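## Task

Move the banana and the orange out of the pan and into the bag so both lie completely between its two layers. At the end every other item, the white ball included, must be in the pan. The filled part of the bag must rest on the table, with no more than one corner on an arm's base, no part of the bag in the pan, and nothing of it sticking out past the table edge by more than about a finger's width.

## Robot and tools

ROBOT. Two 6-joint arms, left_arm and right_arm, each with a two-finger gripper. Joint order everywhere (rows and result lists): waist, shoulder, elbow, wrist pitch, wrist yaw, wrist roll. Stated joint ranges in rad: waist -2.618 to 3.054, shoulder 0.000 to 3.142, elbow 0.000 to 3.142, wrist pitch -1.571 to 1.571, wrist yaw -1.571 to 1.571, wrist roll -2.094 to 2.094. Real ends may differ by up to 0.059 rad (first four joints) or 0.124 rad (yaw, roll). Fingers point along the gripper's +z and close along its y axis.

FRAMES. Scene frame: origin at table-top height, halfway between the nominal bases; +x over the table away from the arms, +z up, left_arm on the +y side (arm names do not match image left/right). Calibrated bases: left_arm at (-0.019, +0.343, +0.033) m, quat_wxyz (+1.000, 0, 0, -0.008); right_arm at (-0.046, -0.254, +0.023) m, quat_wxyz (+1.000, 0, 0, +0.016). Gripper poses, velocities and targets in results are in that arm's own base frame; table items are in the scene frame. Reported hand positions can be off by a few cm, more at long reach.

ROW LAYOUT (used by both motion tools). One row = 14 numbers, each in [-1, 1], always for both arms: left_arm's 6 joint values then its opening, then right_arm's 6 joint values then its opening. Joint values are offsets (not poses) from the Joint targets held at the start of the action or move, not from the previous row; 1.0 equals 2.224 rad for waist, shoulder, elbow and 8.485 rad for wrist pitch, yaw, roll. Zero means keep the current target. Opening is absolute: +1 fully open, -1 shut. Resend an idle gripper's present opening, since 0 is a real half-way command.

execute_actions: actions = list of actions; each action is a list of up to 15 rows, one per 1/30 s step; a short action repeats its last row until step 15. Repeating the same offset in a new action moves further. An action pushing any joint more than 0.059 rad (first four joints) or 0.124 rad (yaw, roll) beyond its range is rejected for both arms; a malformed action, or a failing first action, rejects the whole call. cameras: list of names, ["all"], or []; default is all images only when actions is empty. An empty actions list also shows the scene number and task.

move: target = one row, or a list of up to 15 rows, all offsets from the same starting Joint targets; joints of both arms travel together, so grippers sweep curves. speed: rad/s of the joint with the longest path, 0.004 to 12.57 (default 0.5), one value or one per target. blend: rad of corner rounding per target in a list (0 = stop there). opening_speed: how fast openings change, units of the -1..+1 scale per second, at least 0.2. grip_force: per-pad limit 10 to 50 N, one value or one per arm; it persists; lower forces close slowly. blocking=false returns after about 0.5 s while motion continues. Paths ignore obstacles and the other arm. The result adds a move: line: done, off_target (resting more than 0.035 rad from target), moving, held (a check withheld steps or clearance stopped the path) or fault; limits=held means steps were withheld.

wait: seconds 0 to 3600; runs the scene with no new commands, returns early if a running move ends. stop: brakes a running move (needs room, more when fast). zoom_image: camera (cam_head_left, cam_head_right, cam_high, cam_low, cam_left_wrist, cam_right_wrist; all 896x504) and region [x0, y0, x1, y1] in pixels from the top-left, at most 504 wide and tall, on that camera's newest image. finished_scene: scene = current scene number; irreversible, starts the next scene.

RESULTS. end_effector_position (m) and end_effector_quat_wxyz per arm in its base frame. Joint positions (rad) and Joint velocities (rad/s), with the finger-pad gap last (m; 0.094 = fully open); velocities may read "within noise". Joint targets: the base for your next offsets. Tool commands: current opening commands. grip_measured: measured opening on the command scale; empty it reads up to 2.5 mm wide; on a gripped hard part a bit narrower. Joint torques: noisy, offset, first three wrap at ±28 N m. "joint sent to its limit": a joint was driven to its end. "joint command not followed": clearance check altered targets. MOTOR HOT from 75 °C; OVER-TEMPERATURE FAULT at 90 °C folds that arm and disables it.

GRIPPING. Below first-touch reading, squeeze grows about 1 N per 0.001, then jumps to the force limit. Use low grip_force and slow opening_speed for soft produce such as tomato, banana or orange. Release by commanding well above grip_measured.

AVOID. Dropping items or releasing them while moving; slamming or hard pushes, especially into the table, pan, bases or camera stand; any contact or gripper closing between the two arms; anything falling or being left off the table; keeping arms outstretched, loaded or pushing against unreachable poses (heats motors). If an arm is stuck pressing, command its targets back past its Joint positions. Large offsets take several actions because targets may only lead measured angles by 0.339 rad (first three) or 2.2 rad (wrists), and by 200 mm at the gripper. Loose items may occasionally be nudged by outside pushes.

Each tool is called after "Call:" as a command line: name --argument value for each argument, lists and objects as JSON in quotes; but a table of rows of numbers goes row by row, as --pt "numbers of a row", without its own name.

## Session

Call:
execute_actions --actions '[]'

Call:
zoom_image --camera "cam_low" --region '[50, 230, 450, 400]'

Call:
zoom_image --camera "cam_head_right" --region '[180, 190, 500, 380]'

Call:
zoom_image --camera "cam_high" --region '[320, 40, 540, 300]'

Scene clock: 0.00 s.
left_arm: end_effector_position=(+0.3859, +0.0564, +0.0913) grip_measured=+1.000 end_effector_quat_wxyz=(+0.562, -0.129, +0.814, +0.064) | right_arm: end_effector_position=(+0.3919, -0.0263, +0.0788) grip_measured=+1.000 end_effector_quat_wxyz=(+0.545, +0.059, +0.830, -0.103)
Joint positions: left_arm=[0.056 1.503 0.373 0.754 -0.201 -0.122 0.094] | right_arm=[0.062 1.565 0.395 0.757 0.295 0.01 0.094]
Joint velocities: within noise
Joint torques (N m): no reading
Heat: left arm: 25 °C; right arm: 28 °C.
Joint targets: left_arm=[0.056 1.499 0.378 0.749 -0.201 -0.122] | right_arm=[0.062 1.556 0.405 0.770 0.295 0.010]
Tool commands: left_gripper/opening=+1.0 right_gripper/opening=+1.0

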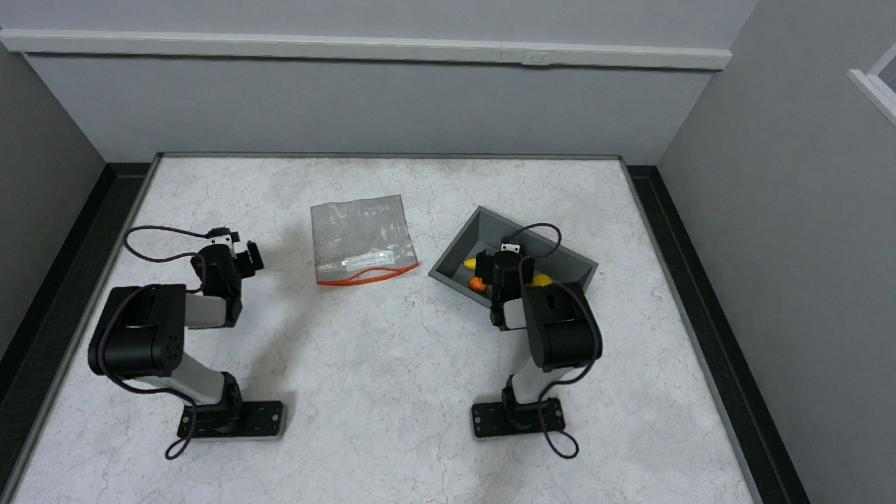

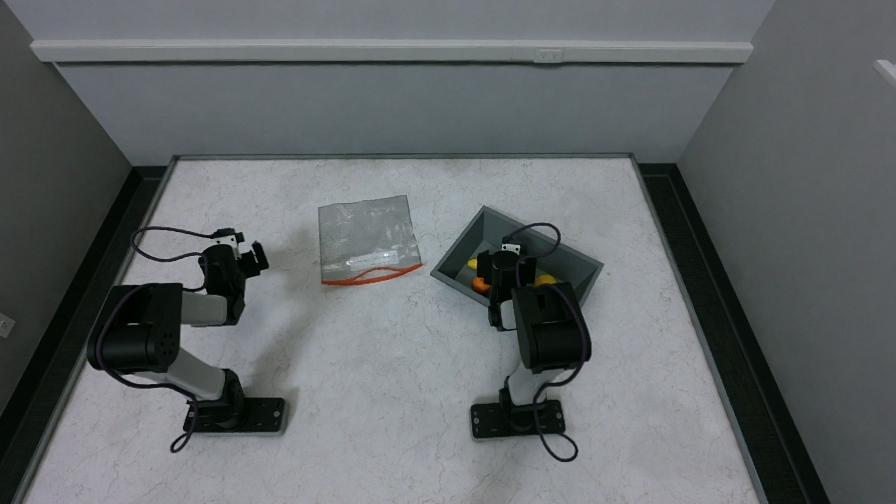

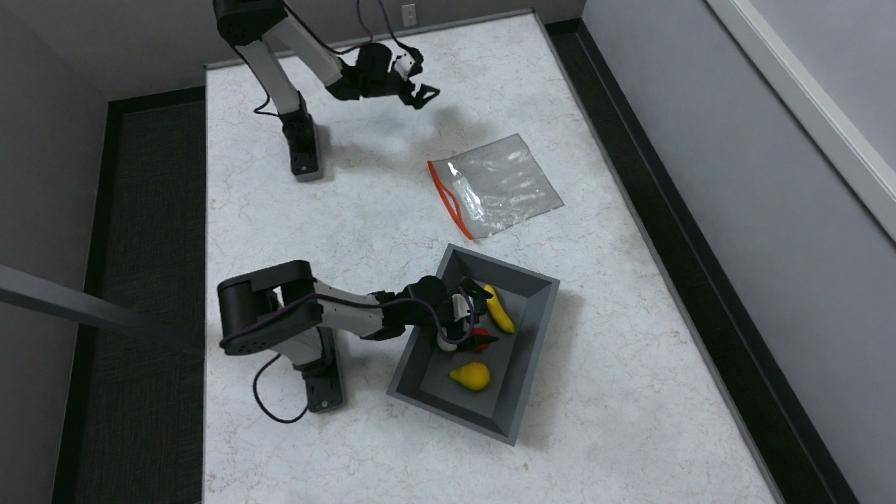

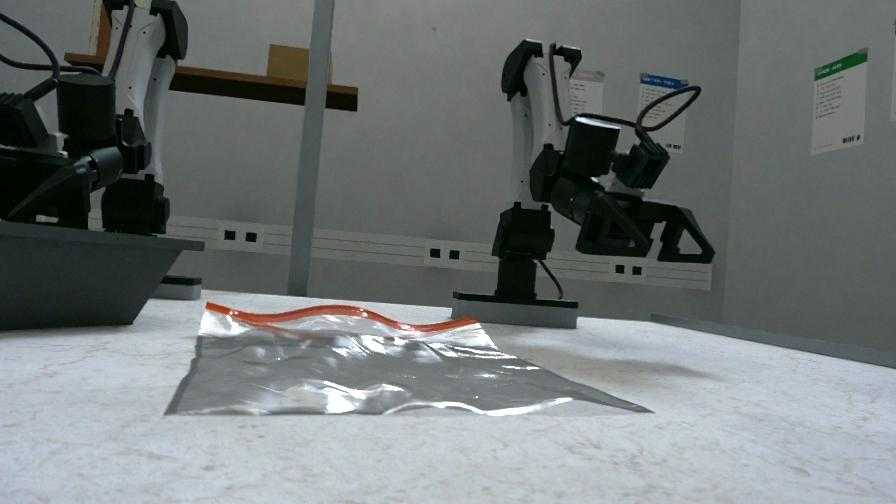

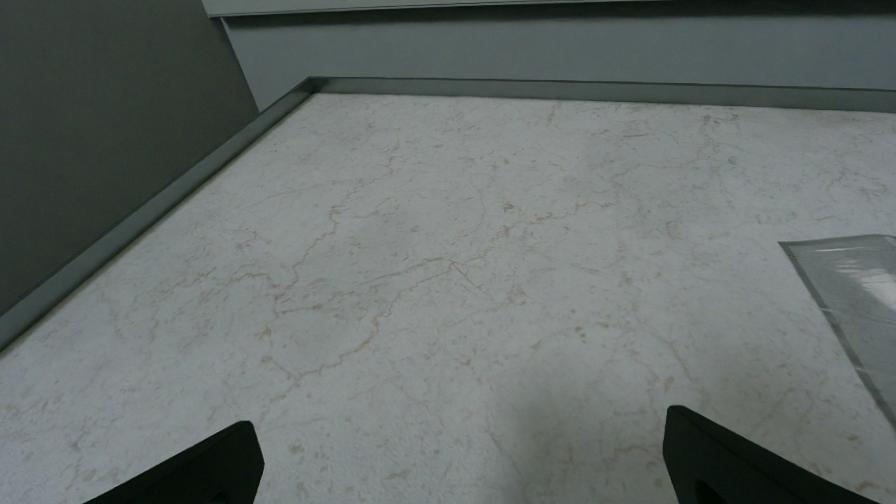

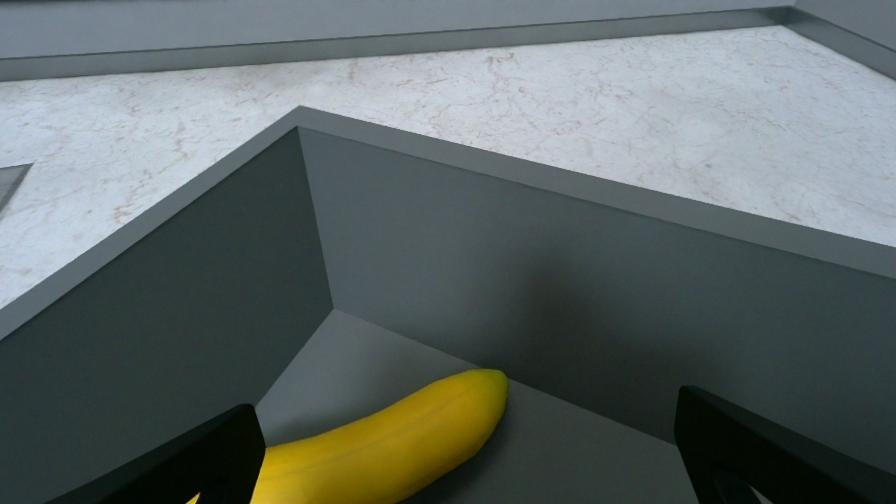

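Scaled by 1.260 from the camera's image (finer frame: 1280x720).

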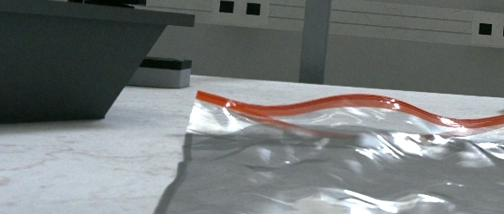

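Scaled by 1.575 from the camera's image (finer frame: 1280x720).

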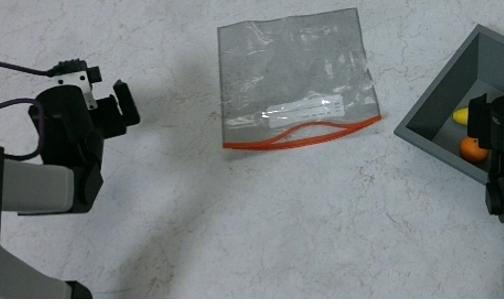

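Scaled by 1.938 from the camera's image (finer frame: 1280x720).

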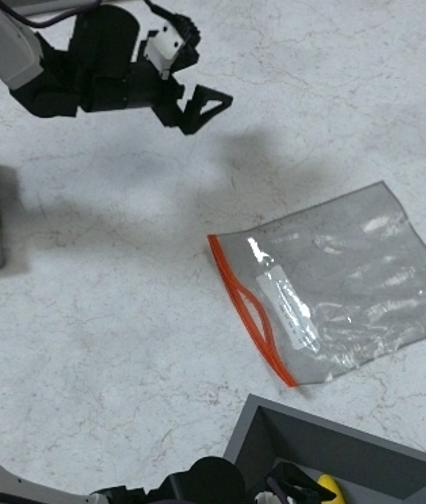

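Call:
move --target '[-0.2027,0.1853,0.4312,-0.1557,0.0919,0.1167,-0.15, -0.0728,-0.1601,0.4924,-0.2499,-0.0348,-0.0012,0.5]' --speed 1.2 --cameras '["all"]'

Call:
zoom_image --camera "cam_low" --region '[150, 180, 550, 400]'

Call:
zoom_image --camera "cam_high" --region '[380, 60, 600, 260]'

Scene clock: 5.30 s.
left_arm: end_effector_position=(+0.3662, -0.2525, +0.0801) grip_measured=-0.148 end_effector_quat_wxyz=(+0.264, +0.597, +0.726, -0.216) | right_arm: end_effector_position=(+0.2618, -0.0261, +0.2652) grip_measured=+0.501 end_effector_quat_wxyz=(+0.243, +0.050, +0.968, -0.015)
Joint positions: left_arm=[-0.394 1.893 1.316 -0.558 0.563 0.856 0.04] | right_arm=[-0.093 1.206 1.478 -1.35 0.01 0.008 0.071]
Joint torques (N m): left_arm=[0.08 -7.98 9.55 1.09 0.47 0.06] | right_arm=[-0.68 -3.49 8.32 1.2 -0.11 -0.04]
Heat: left arm: 26 °C; right arm: 29 °C.
Joint targets: left_arm=[-0.395 1.911 1.338 -0.572 0.579 0.868] | right_arm=[-0.100 1.199 1.500 -1.350 0.000 0.000]
move: done

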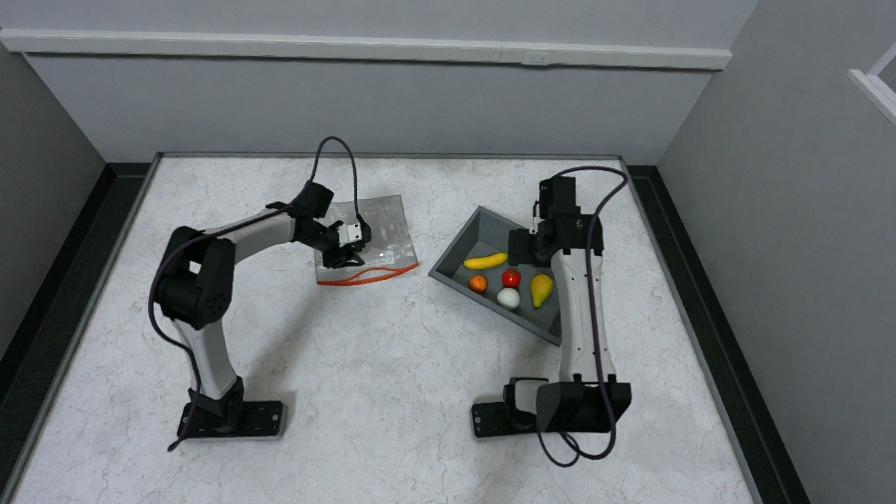

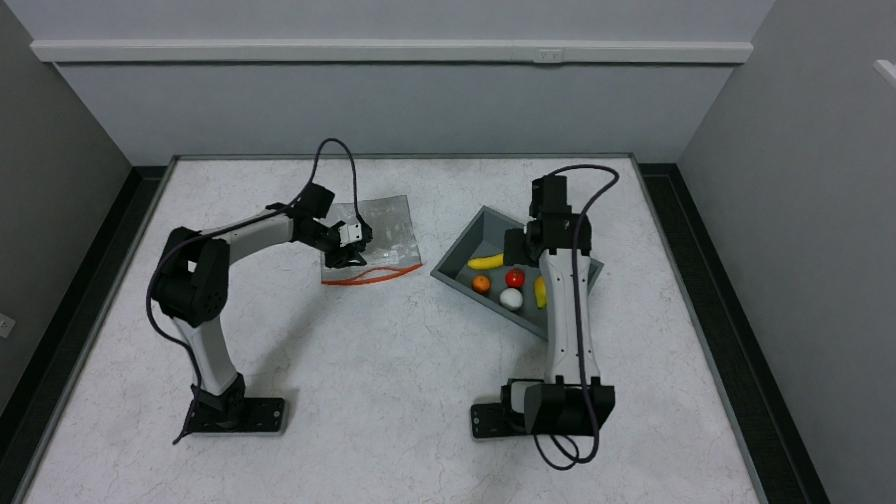

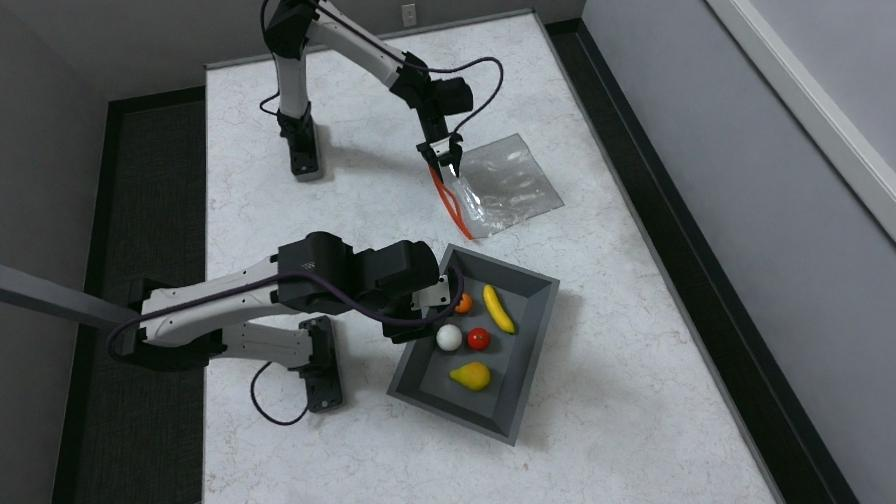

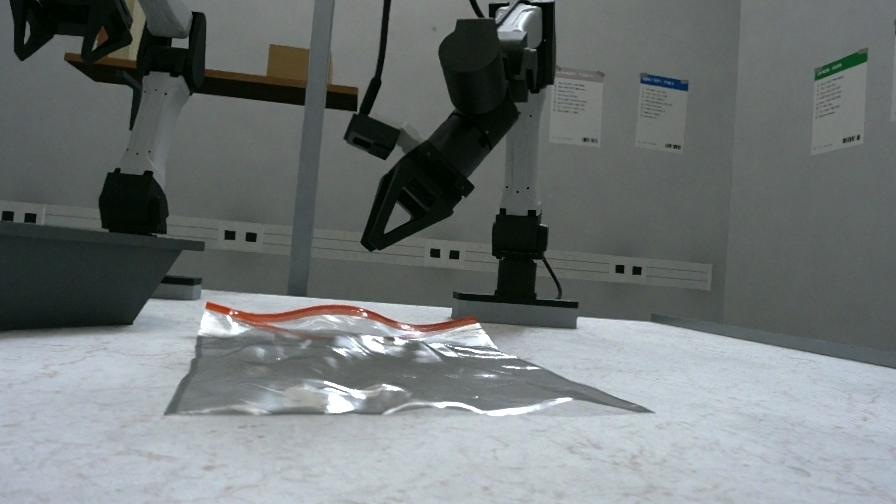

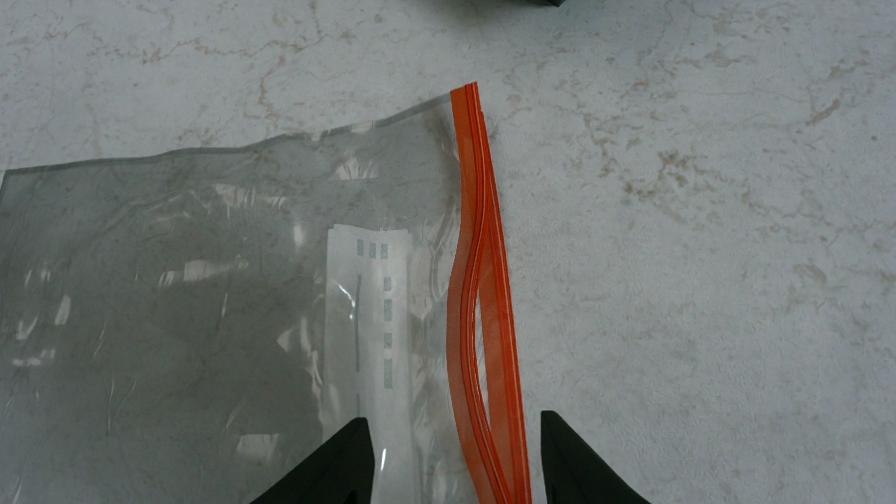

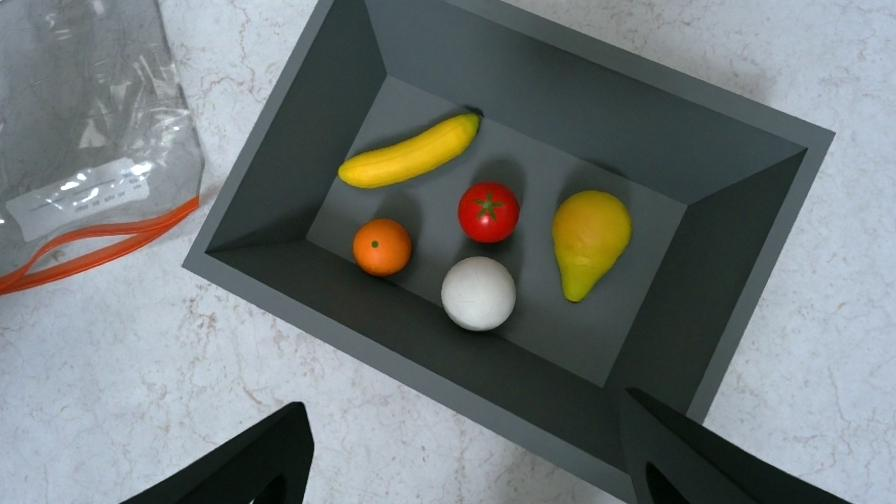

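Scaled by 1.260 from the camera's image (finer frame: 1280x720).

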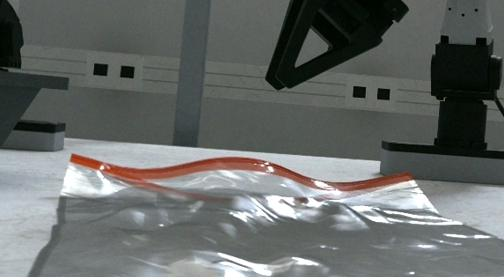

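Scaled by 2.291 from the camera's image (finer frame: 1280x720).

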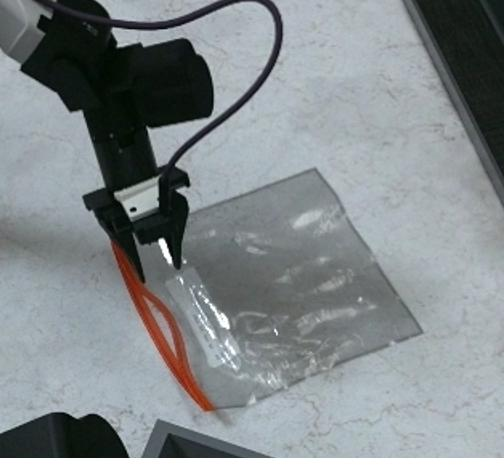

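Call:
move --target '[-0.0288,0.0558,-0.0528,0.0323,-0.0073,-0.0113,-0.234, 0.0803,0.3137,-0.0013,0.023,0,0.0766,0.234]' --speed 0.6 --cameras '["cam_low","cam_left_wrist","cam_right_wrist","cam_high"]'

Call:
zoom_image --camera "cam_low" --region '[200, 220, 500, 370]'

Call:
zoom_image --camera "cam_high" --region '[400, 110, 520, 250]'

Scene clock: 9.50 s.
left_arm: end_effector_position=(+0.3673, -0.2772, +0.0206) grip_measured=-0.232 end_effector_quat_wxyz=(+0.266, +0.594, +0.728, -0.216) | right_arm: end_effector_position=(+0.3500, +0.0248, +0.0722) grip_measured=+0.235 end_effector_quat_wxyz=(-0.002, +0.280, +0.960, -0.005)
Joint positions: left_arm=[-0.453 2.019 1.229 -0.307 0.535 0.783 0.036] | right_arm=[0.074 1.895 1.482 -1.164 0.007 0.642 0.058]
Joint torques (N m): left_arm=[-0.29 -8.72 6.02 1.46 0.13 -0.14] | right_arm=[0.46 -8.46 7.38 0.37 -0.06 0.14]
Heat: left arm: 27 °C; right arm: 29 °C.
Joint targets: left_arm=[-0.459 2.035 1.220 -0.298 0.517 0.772] | right_arm=[0.079 1.897 1.497 -1.155 0.000 0.650]
move: done
Images, in order (width x height): cam_high 896x504, cam_low 896x504, cam_left_wrist 896x504, cam_right_wrist 896x504.

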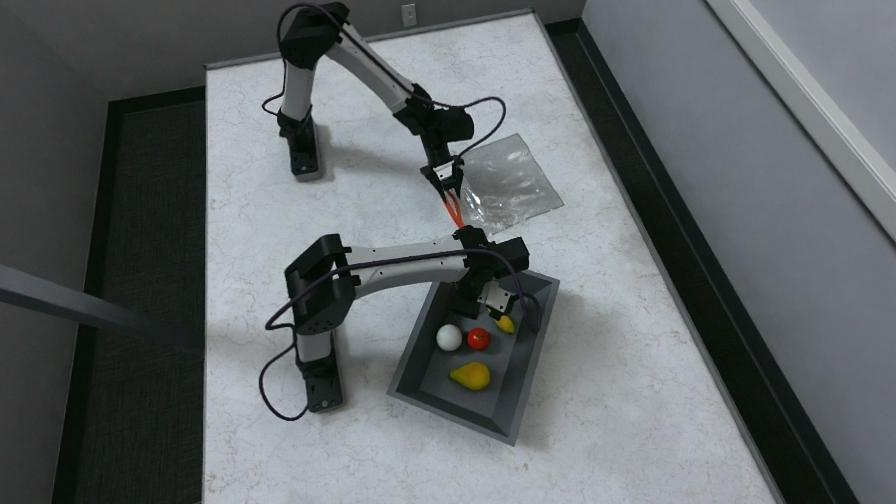

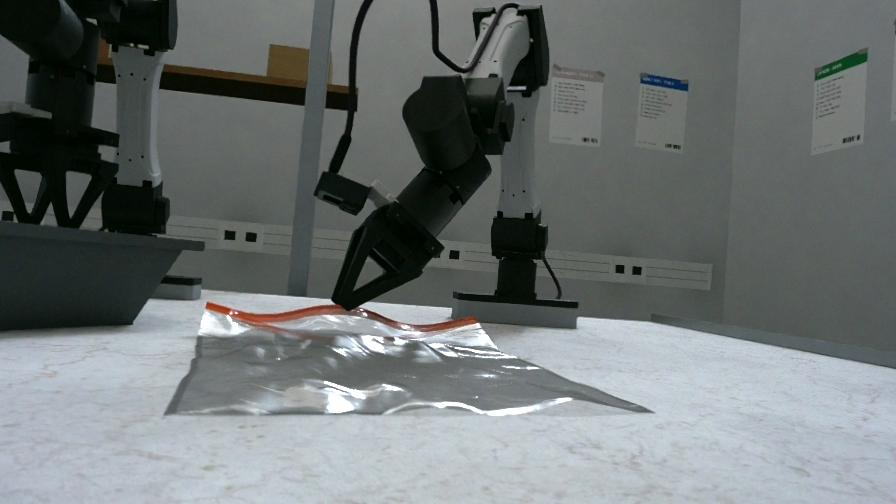

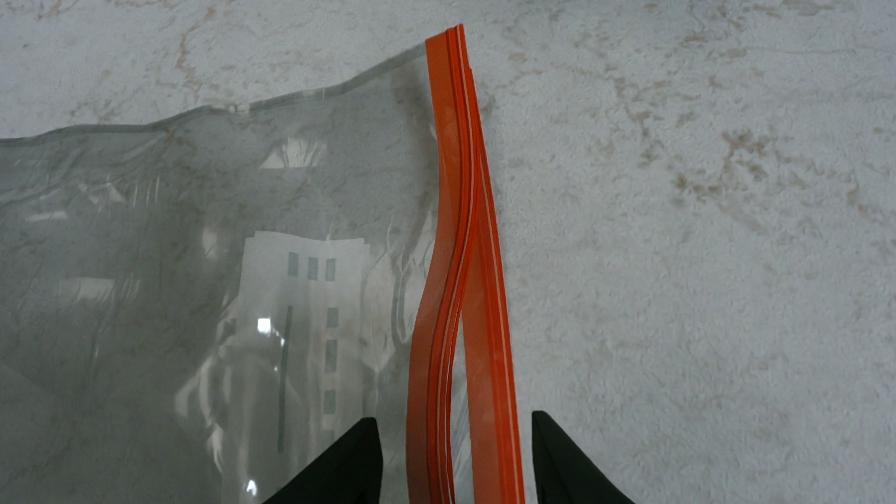

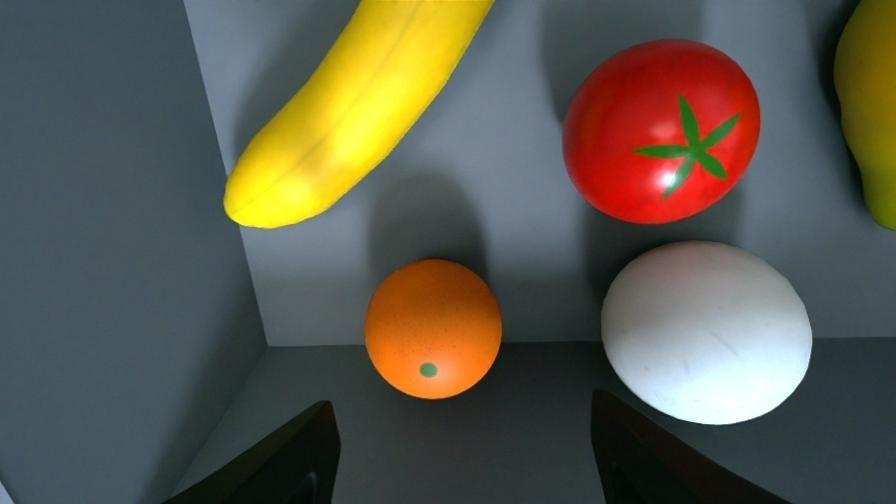

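Scaled by 1.680 from the camera's image (finer frame: 1280x720).

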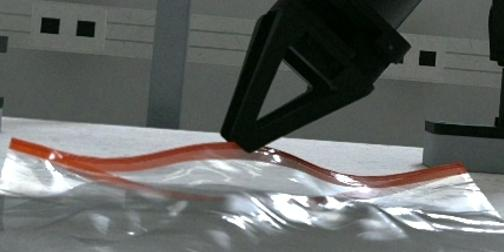

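Scaled by 3.600 from the camera's image (finer frame: 1280x720).

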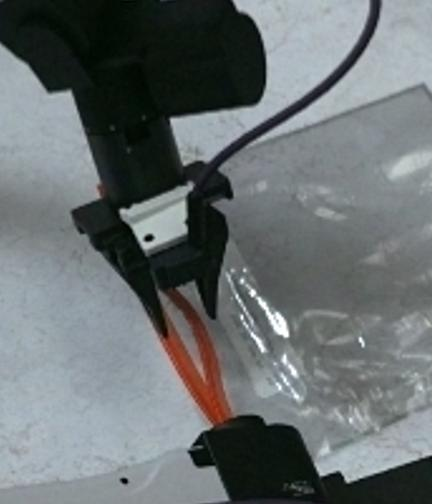

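Call:
move --pt "-0.0027 0.0222 0.0189 0.0028 0 0 -0.3 0.0112 0.0328 -0.0742 0.025 0 0.003 0.234" --pt "-0.0027 0.0222 0.0189 0.0028 0 0 -0.3 0.0112 0.0328 -0.0742 0.025 0 0.003 -0.15" --speed 0.25 --grip_force '[40, 25]' --cameras '["cam_low","cam_left_wrist","cam_right_wrist"]'

Call:
zoom_image --camera "cam_low" --region '[200, 220, 500, 370]'

Scene clock: 13.80 s.
left_arm: end_effector_position=(+0.3696, -0.2813, +0.0069) grip_measured=-0.298 end_effector_quat_wxyz=(+0.261, +0.596, +0.728, -0.217) | right_arm: end_effector_position=(+0.3503, +0.0328, +0.0146) grip_measured=-0.143 end_effector_quat_wxyz=(-0.003, +0.282, +0.959, -0.005)
Joint positions: left_arm=[-0.459 2.065 1.241 -0.283 0.534 0.783 0.033] | right_arm=[0.097 1.961 1.334 -0.953 0.007 0.668 0.04]
Joint torques (N m): left_arm=[-0.27 -8.75 8.76 1.42 0.14 -0.15] | right_arm=[0.69 -8.1 5.5 0.35 -0.05 0.13]
Heat: left arm: 27 °C; right arm: 30 °C.
Joint targets: left_arm=[-0.465 2.085 1.262 -0.274 0.517 0.772] | right_arm=[0.103 1.970 1.332 -0.943 0.000 0.675]
grip_force (N): 40, 25
move: done

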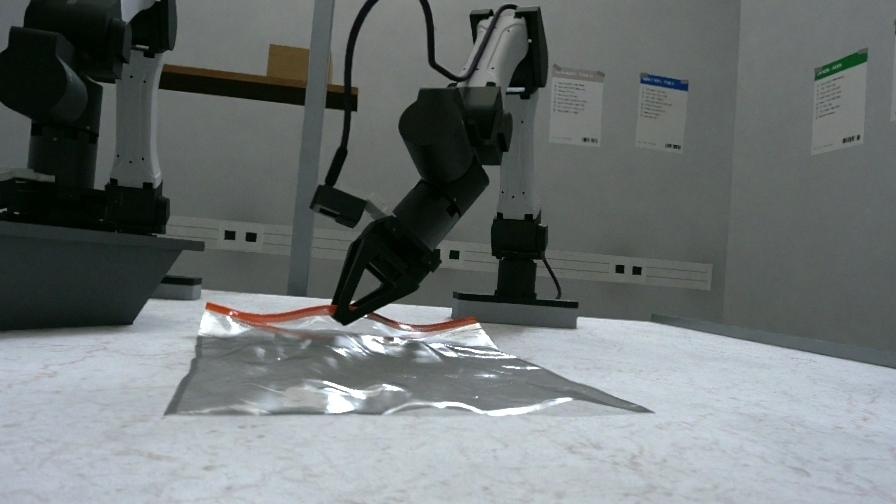

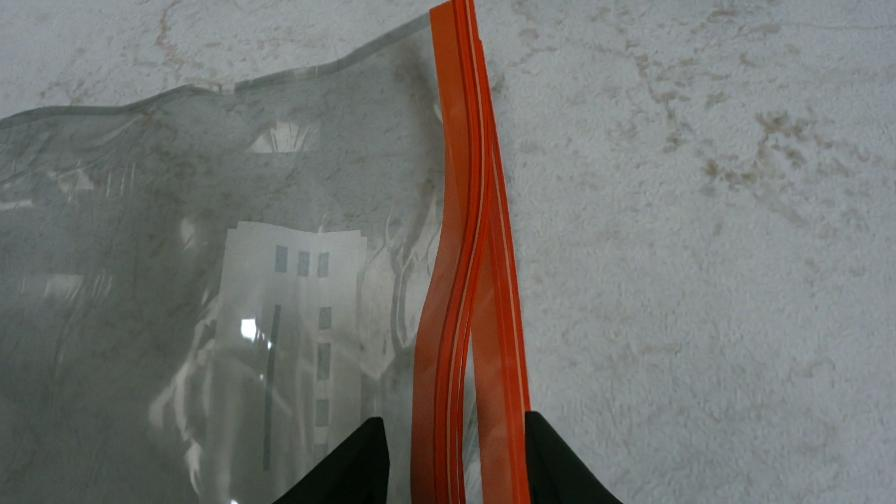

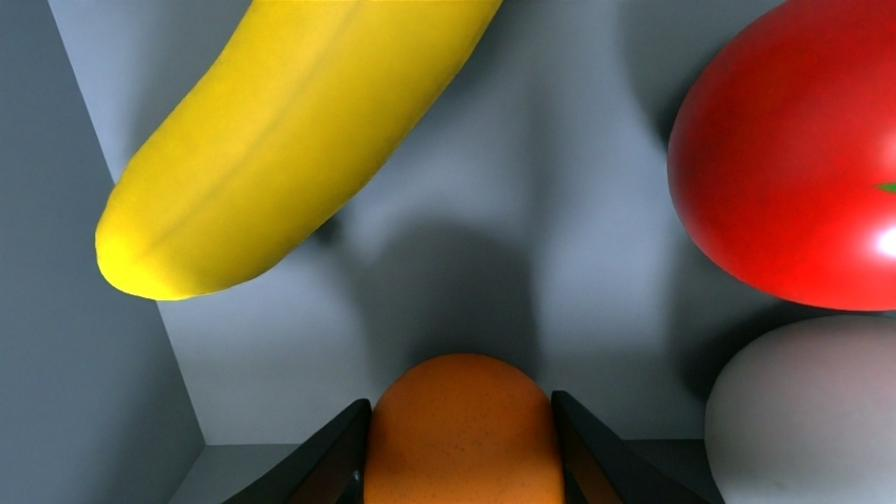

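Scaled by 1.680 from the camera's image (finer frame: 1280x720).

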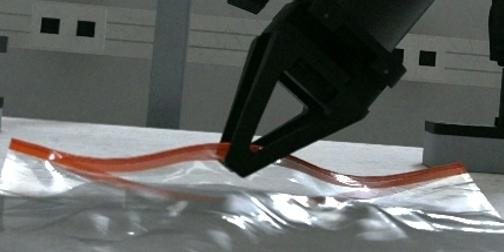

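Call:
move --pt "0 0 0 0 0 0 -1 0 0 0 0 0 0 -0.3" --pt "0.0268 -0.0234 -0.0185 0.0149 0.0197 -0.0057 -1 0 -0.0337 0.1003 -0.035 0 0 -0.3" --pt "0.0535 -0.0468 -0.0369 0.0297 0.0394 -0.0113 -1 0.2567 -0.1812 -0.0657 0.0546 0.0212 -0.0566 -0.3" --speed '[0.3,0.3,0.5]' --blend '[0,0.05,0]' --cameras '["all"]'

Call:
zoom_image --camera "cam_low" --region '[150, 150, 500, 370]'

Call:
zoom_image --camera "cam_head_right" --region '[280, 150, 600, 350]'

Scene clock: 20.40 s.
left_arm: end_effector_position=(+0.3958, -0.2830, +0.0689) grip_measured=-0.985 end_effector_quat_wxyz=(+0.379, +0.549, +0.672, -0.321) | right_arm: end_effector_position=(+0.3529, +0.2430, +0.1405) grip_measured=-0.186 end_effector_quat_wxyz=(+0.326, -0.192, +0.923, +0.064)
Joint positions: left_arm=[-0.353 2.015 1.191 -0.031 0.834 0.688 0.001] | right_arm=[0.672 1.602 1.191 -0.499 0.169 0.203 0.038]
Joint torques (N m): left_arm=[0.73 -12.74 5.91 1.74 0.54 -0.15] | right_arm=[0.34 -10.3 6.61 1.63 0.19 -0.05]
Heat: left arm: 28 °C; right arm: 32 °C.
Joint targets: left_arm=[-0.346 1.981 1.180 -0.022 0.851 0.676] | right_arm=[0.674 1.567 1.186 -0.480 0.180 0.195]
grip_force (N): 40, 25
move: done

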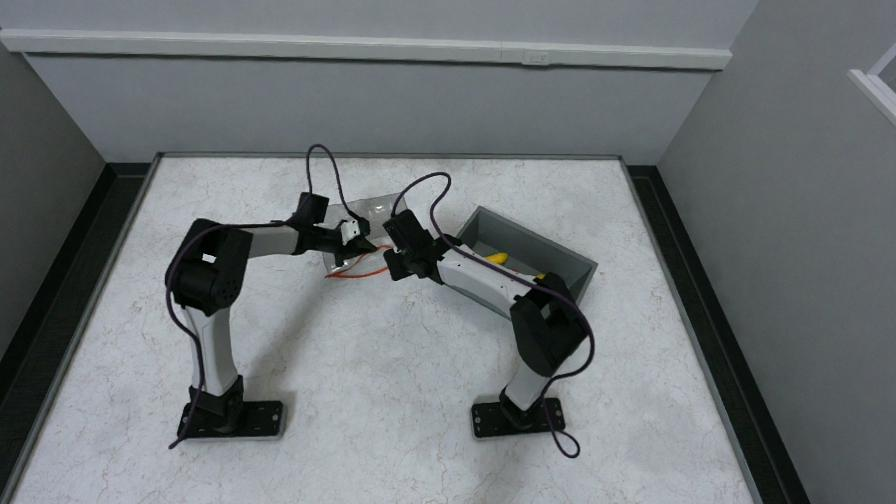

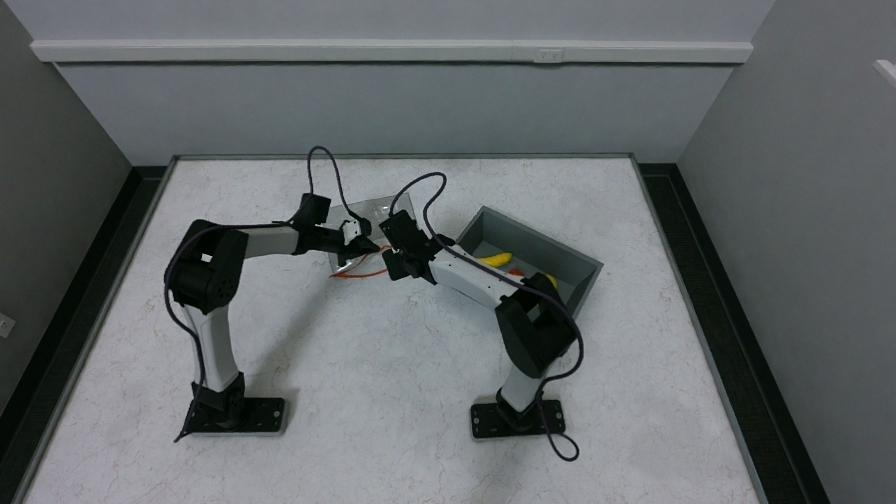

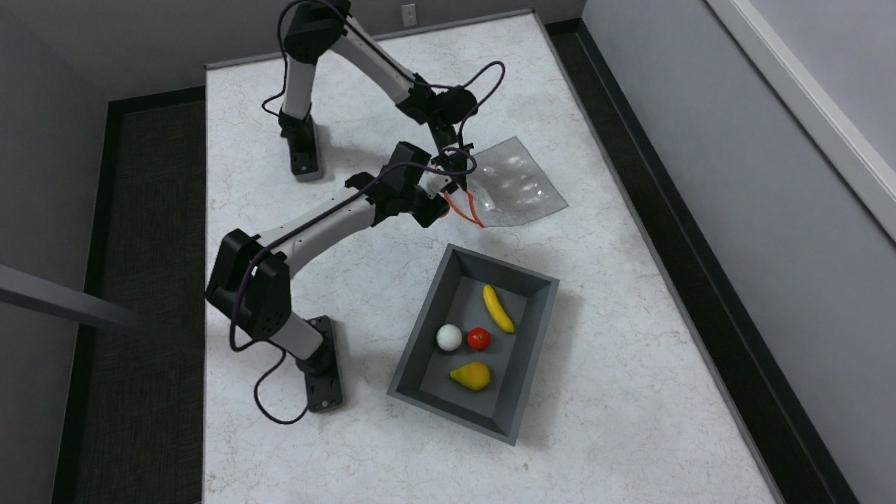

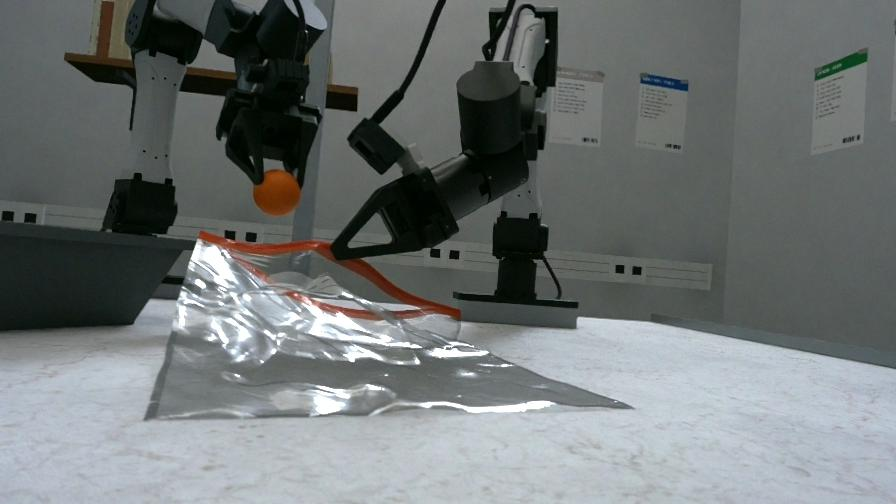

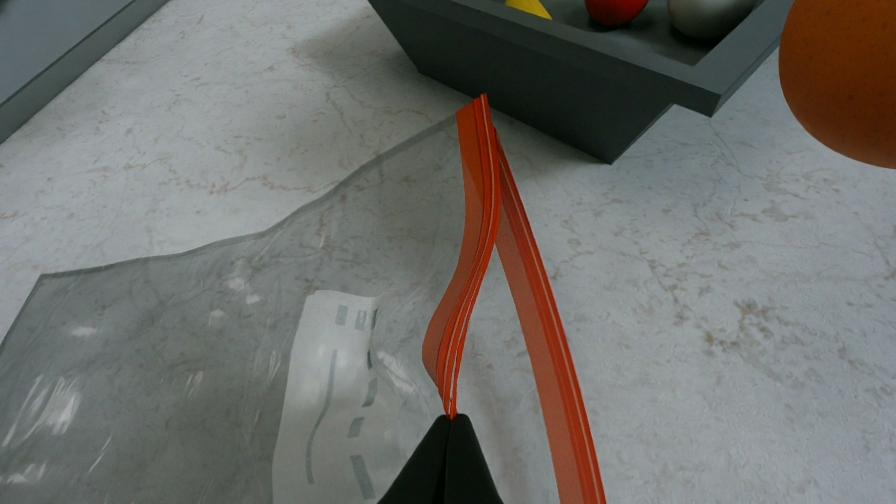

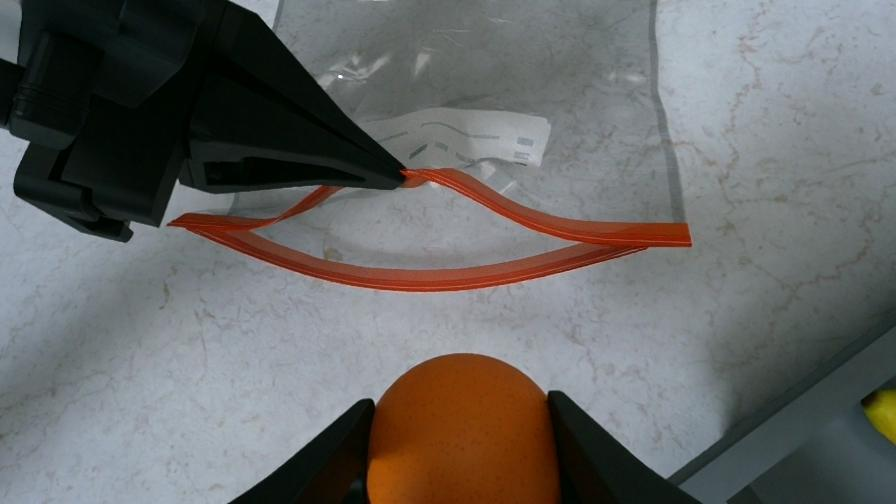

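Scaled by 1.440 from the camera's image (finer frame: 1280x720).

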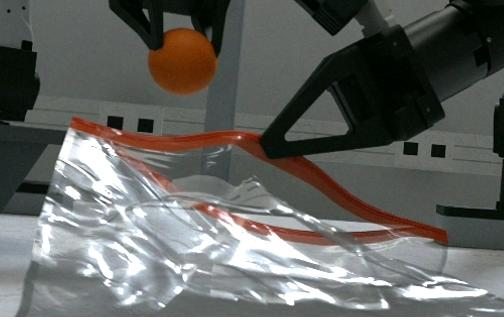

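Scaled by 1.575 from the camera's image (finer frame: 1280x720).

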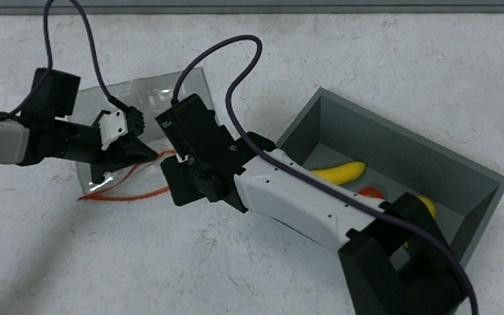

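Call:
move --pt "0 0 0 0 0 0 -1 -0.0346 0.1448 0.022 0.029 -0.0079 -0.0057 -0.3" --pt "0 0 0 0 0 0 -1 -0.0522 0.237 0.0603 0.0436 -0.0108 -0.0094 -0.3" --speed '[0.4,0.25]' --blend '[0.03,0]' --cameras '["cam_low","cam_left_wrist","cam_right_wrist"]'

Call:
zoom_image --camera "cam_low" --region '[150, 150, 500, 370]'

Scene clock: 25.03 s.
left_arm: end_effector_position=(+0.3958, -0.2831, +0.0690) grip_measured=-0.985 end_effector_quat_wxyz=(+0.379, +0.549, +0.673, -0.321) | right_arm: end_effector_position=(+0.4457, +0.2631, +0.0216) grip_measured=-0.186 end_effector_quat_wxyz=(+0.324, -0.191, +0.924, +0.068)
Joint positions: left_arm=[-0.353 2.015 1.191 -0.031 0.834 0.687 0.001] | right_arm=[0.566 2.075 1.297 -0.125 0.097 0.124 0.038]
Joint torques (N m): left_arm=[0.73 -12.75 5.98 1.75 0.53 -0.14] | right_arm=[-0.7 -8.95 8.55 1.57 -0.08 -0.06]
Heat: left arm: 29 °C; right arm: 33 °C.
Joint targets: left_arm=[-0.346 1.981 1.180 -0.022 0.851 0.676] | right_arm=[0.558 2.094 1.320 -0.110 0.088 0.115]
grip_force (N): 40, 25
move: done

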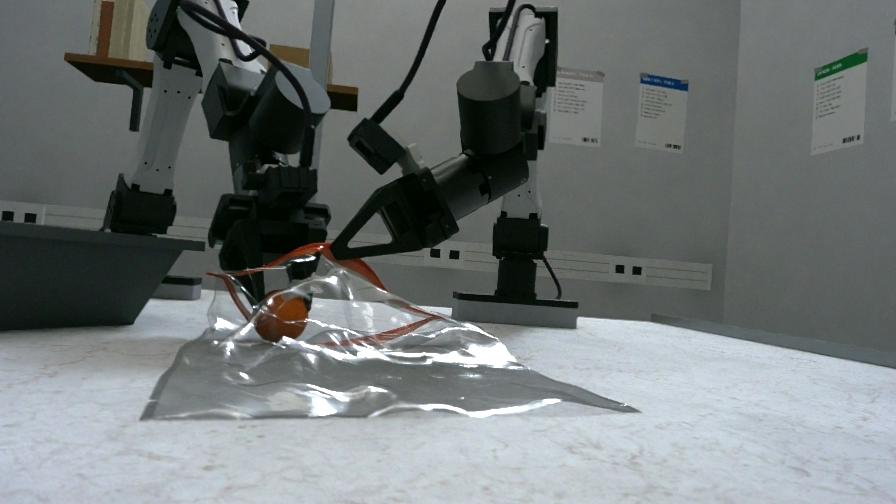

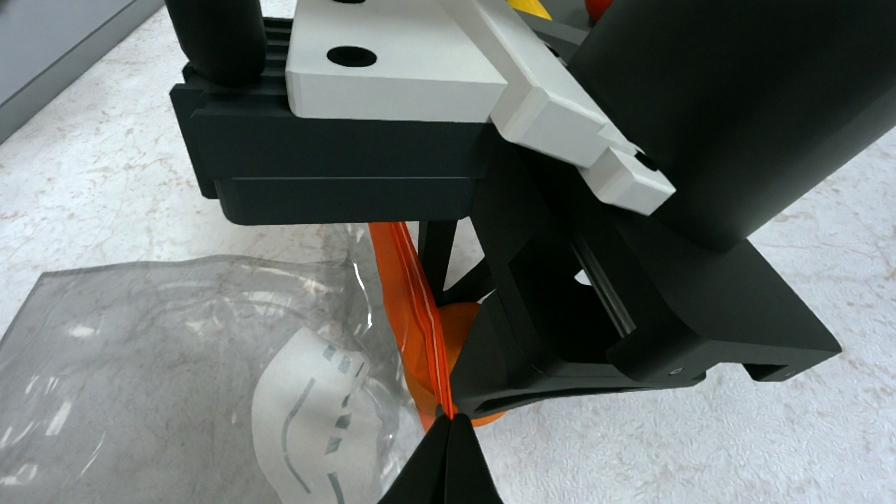

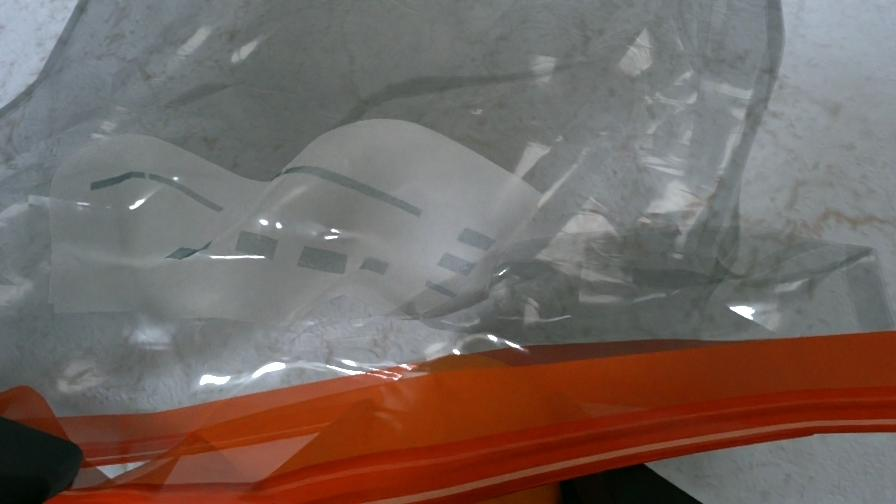

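Scaled by 1.440 from the camera's image (finer frame: 1280x720).

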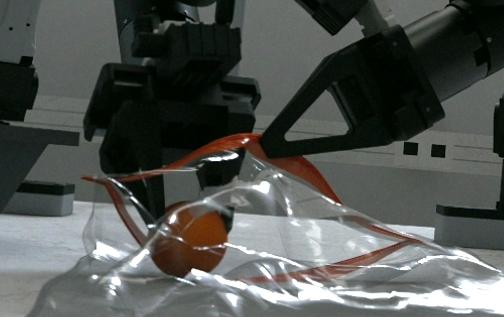

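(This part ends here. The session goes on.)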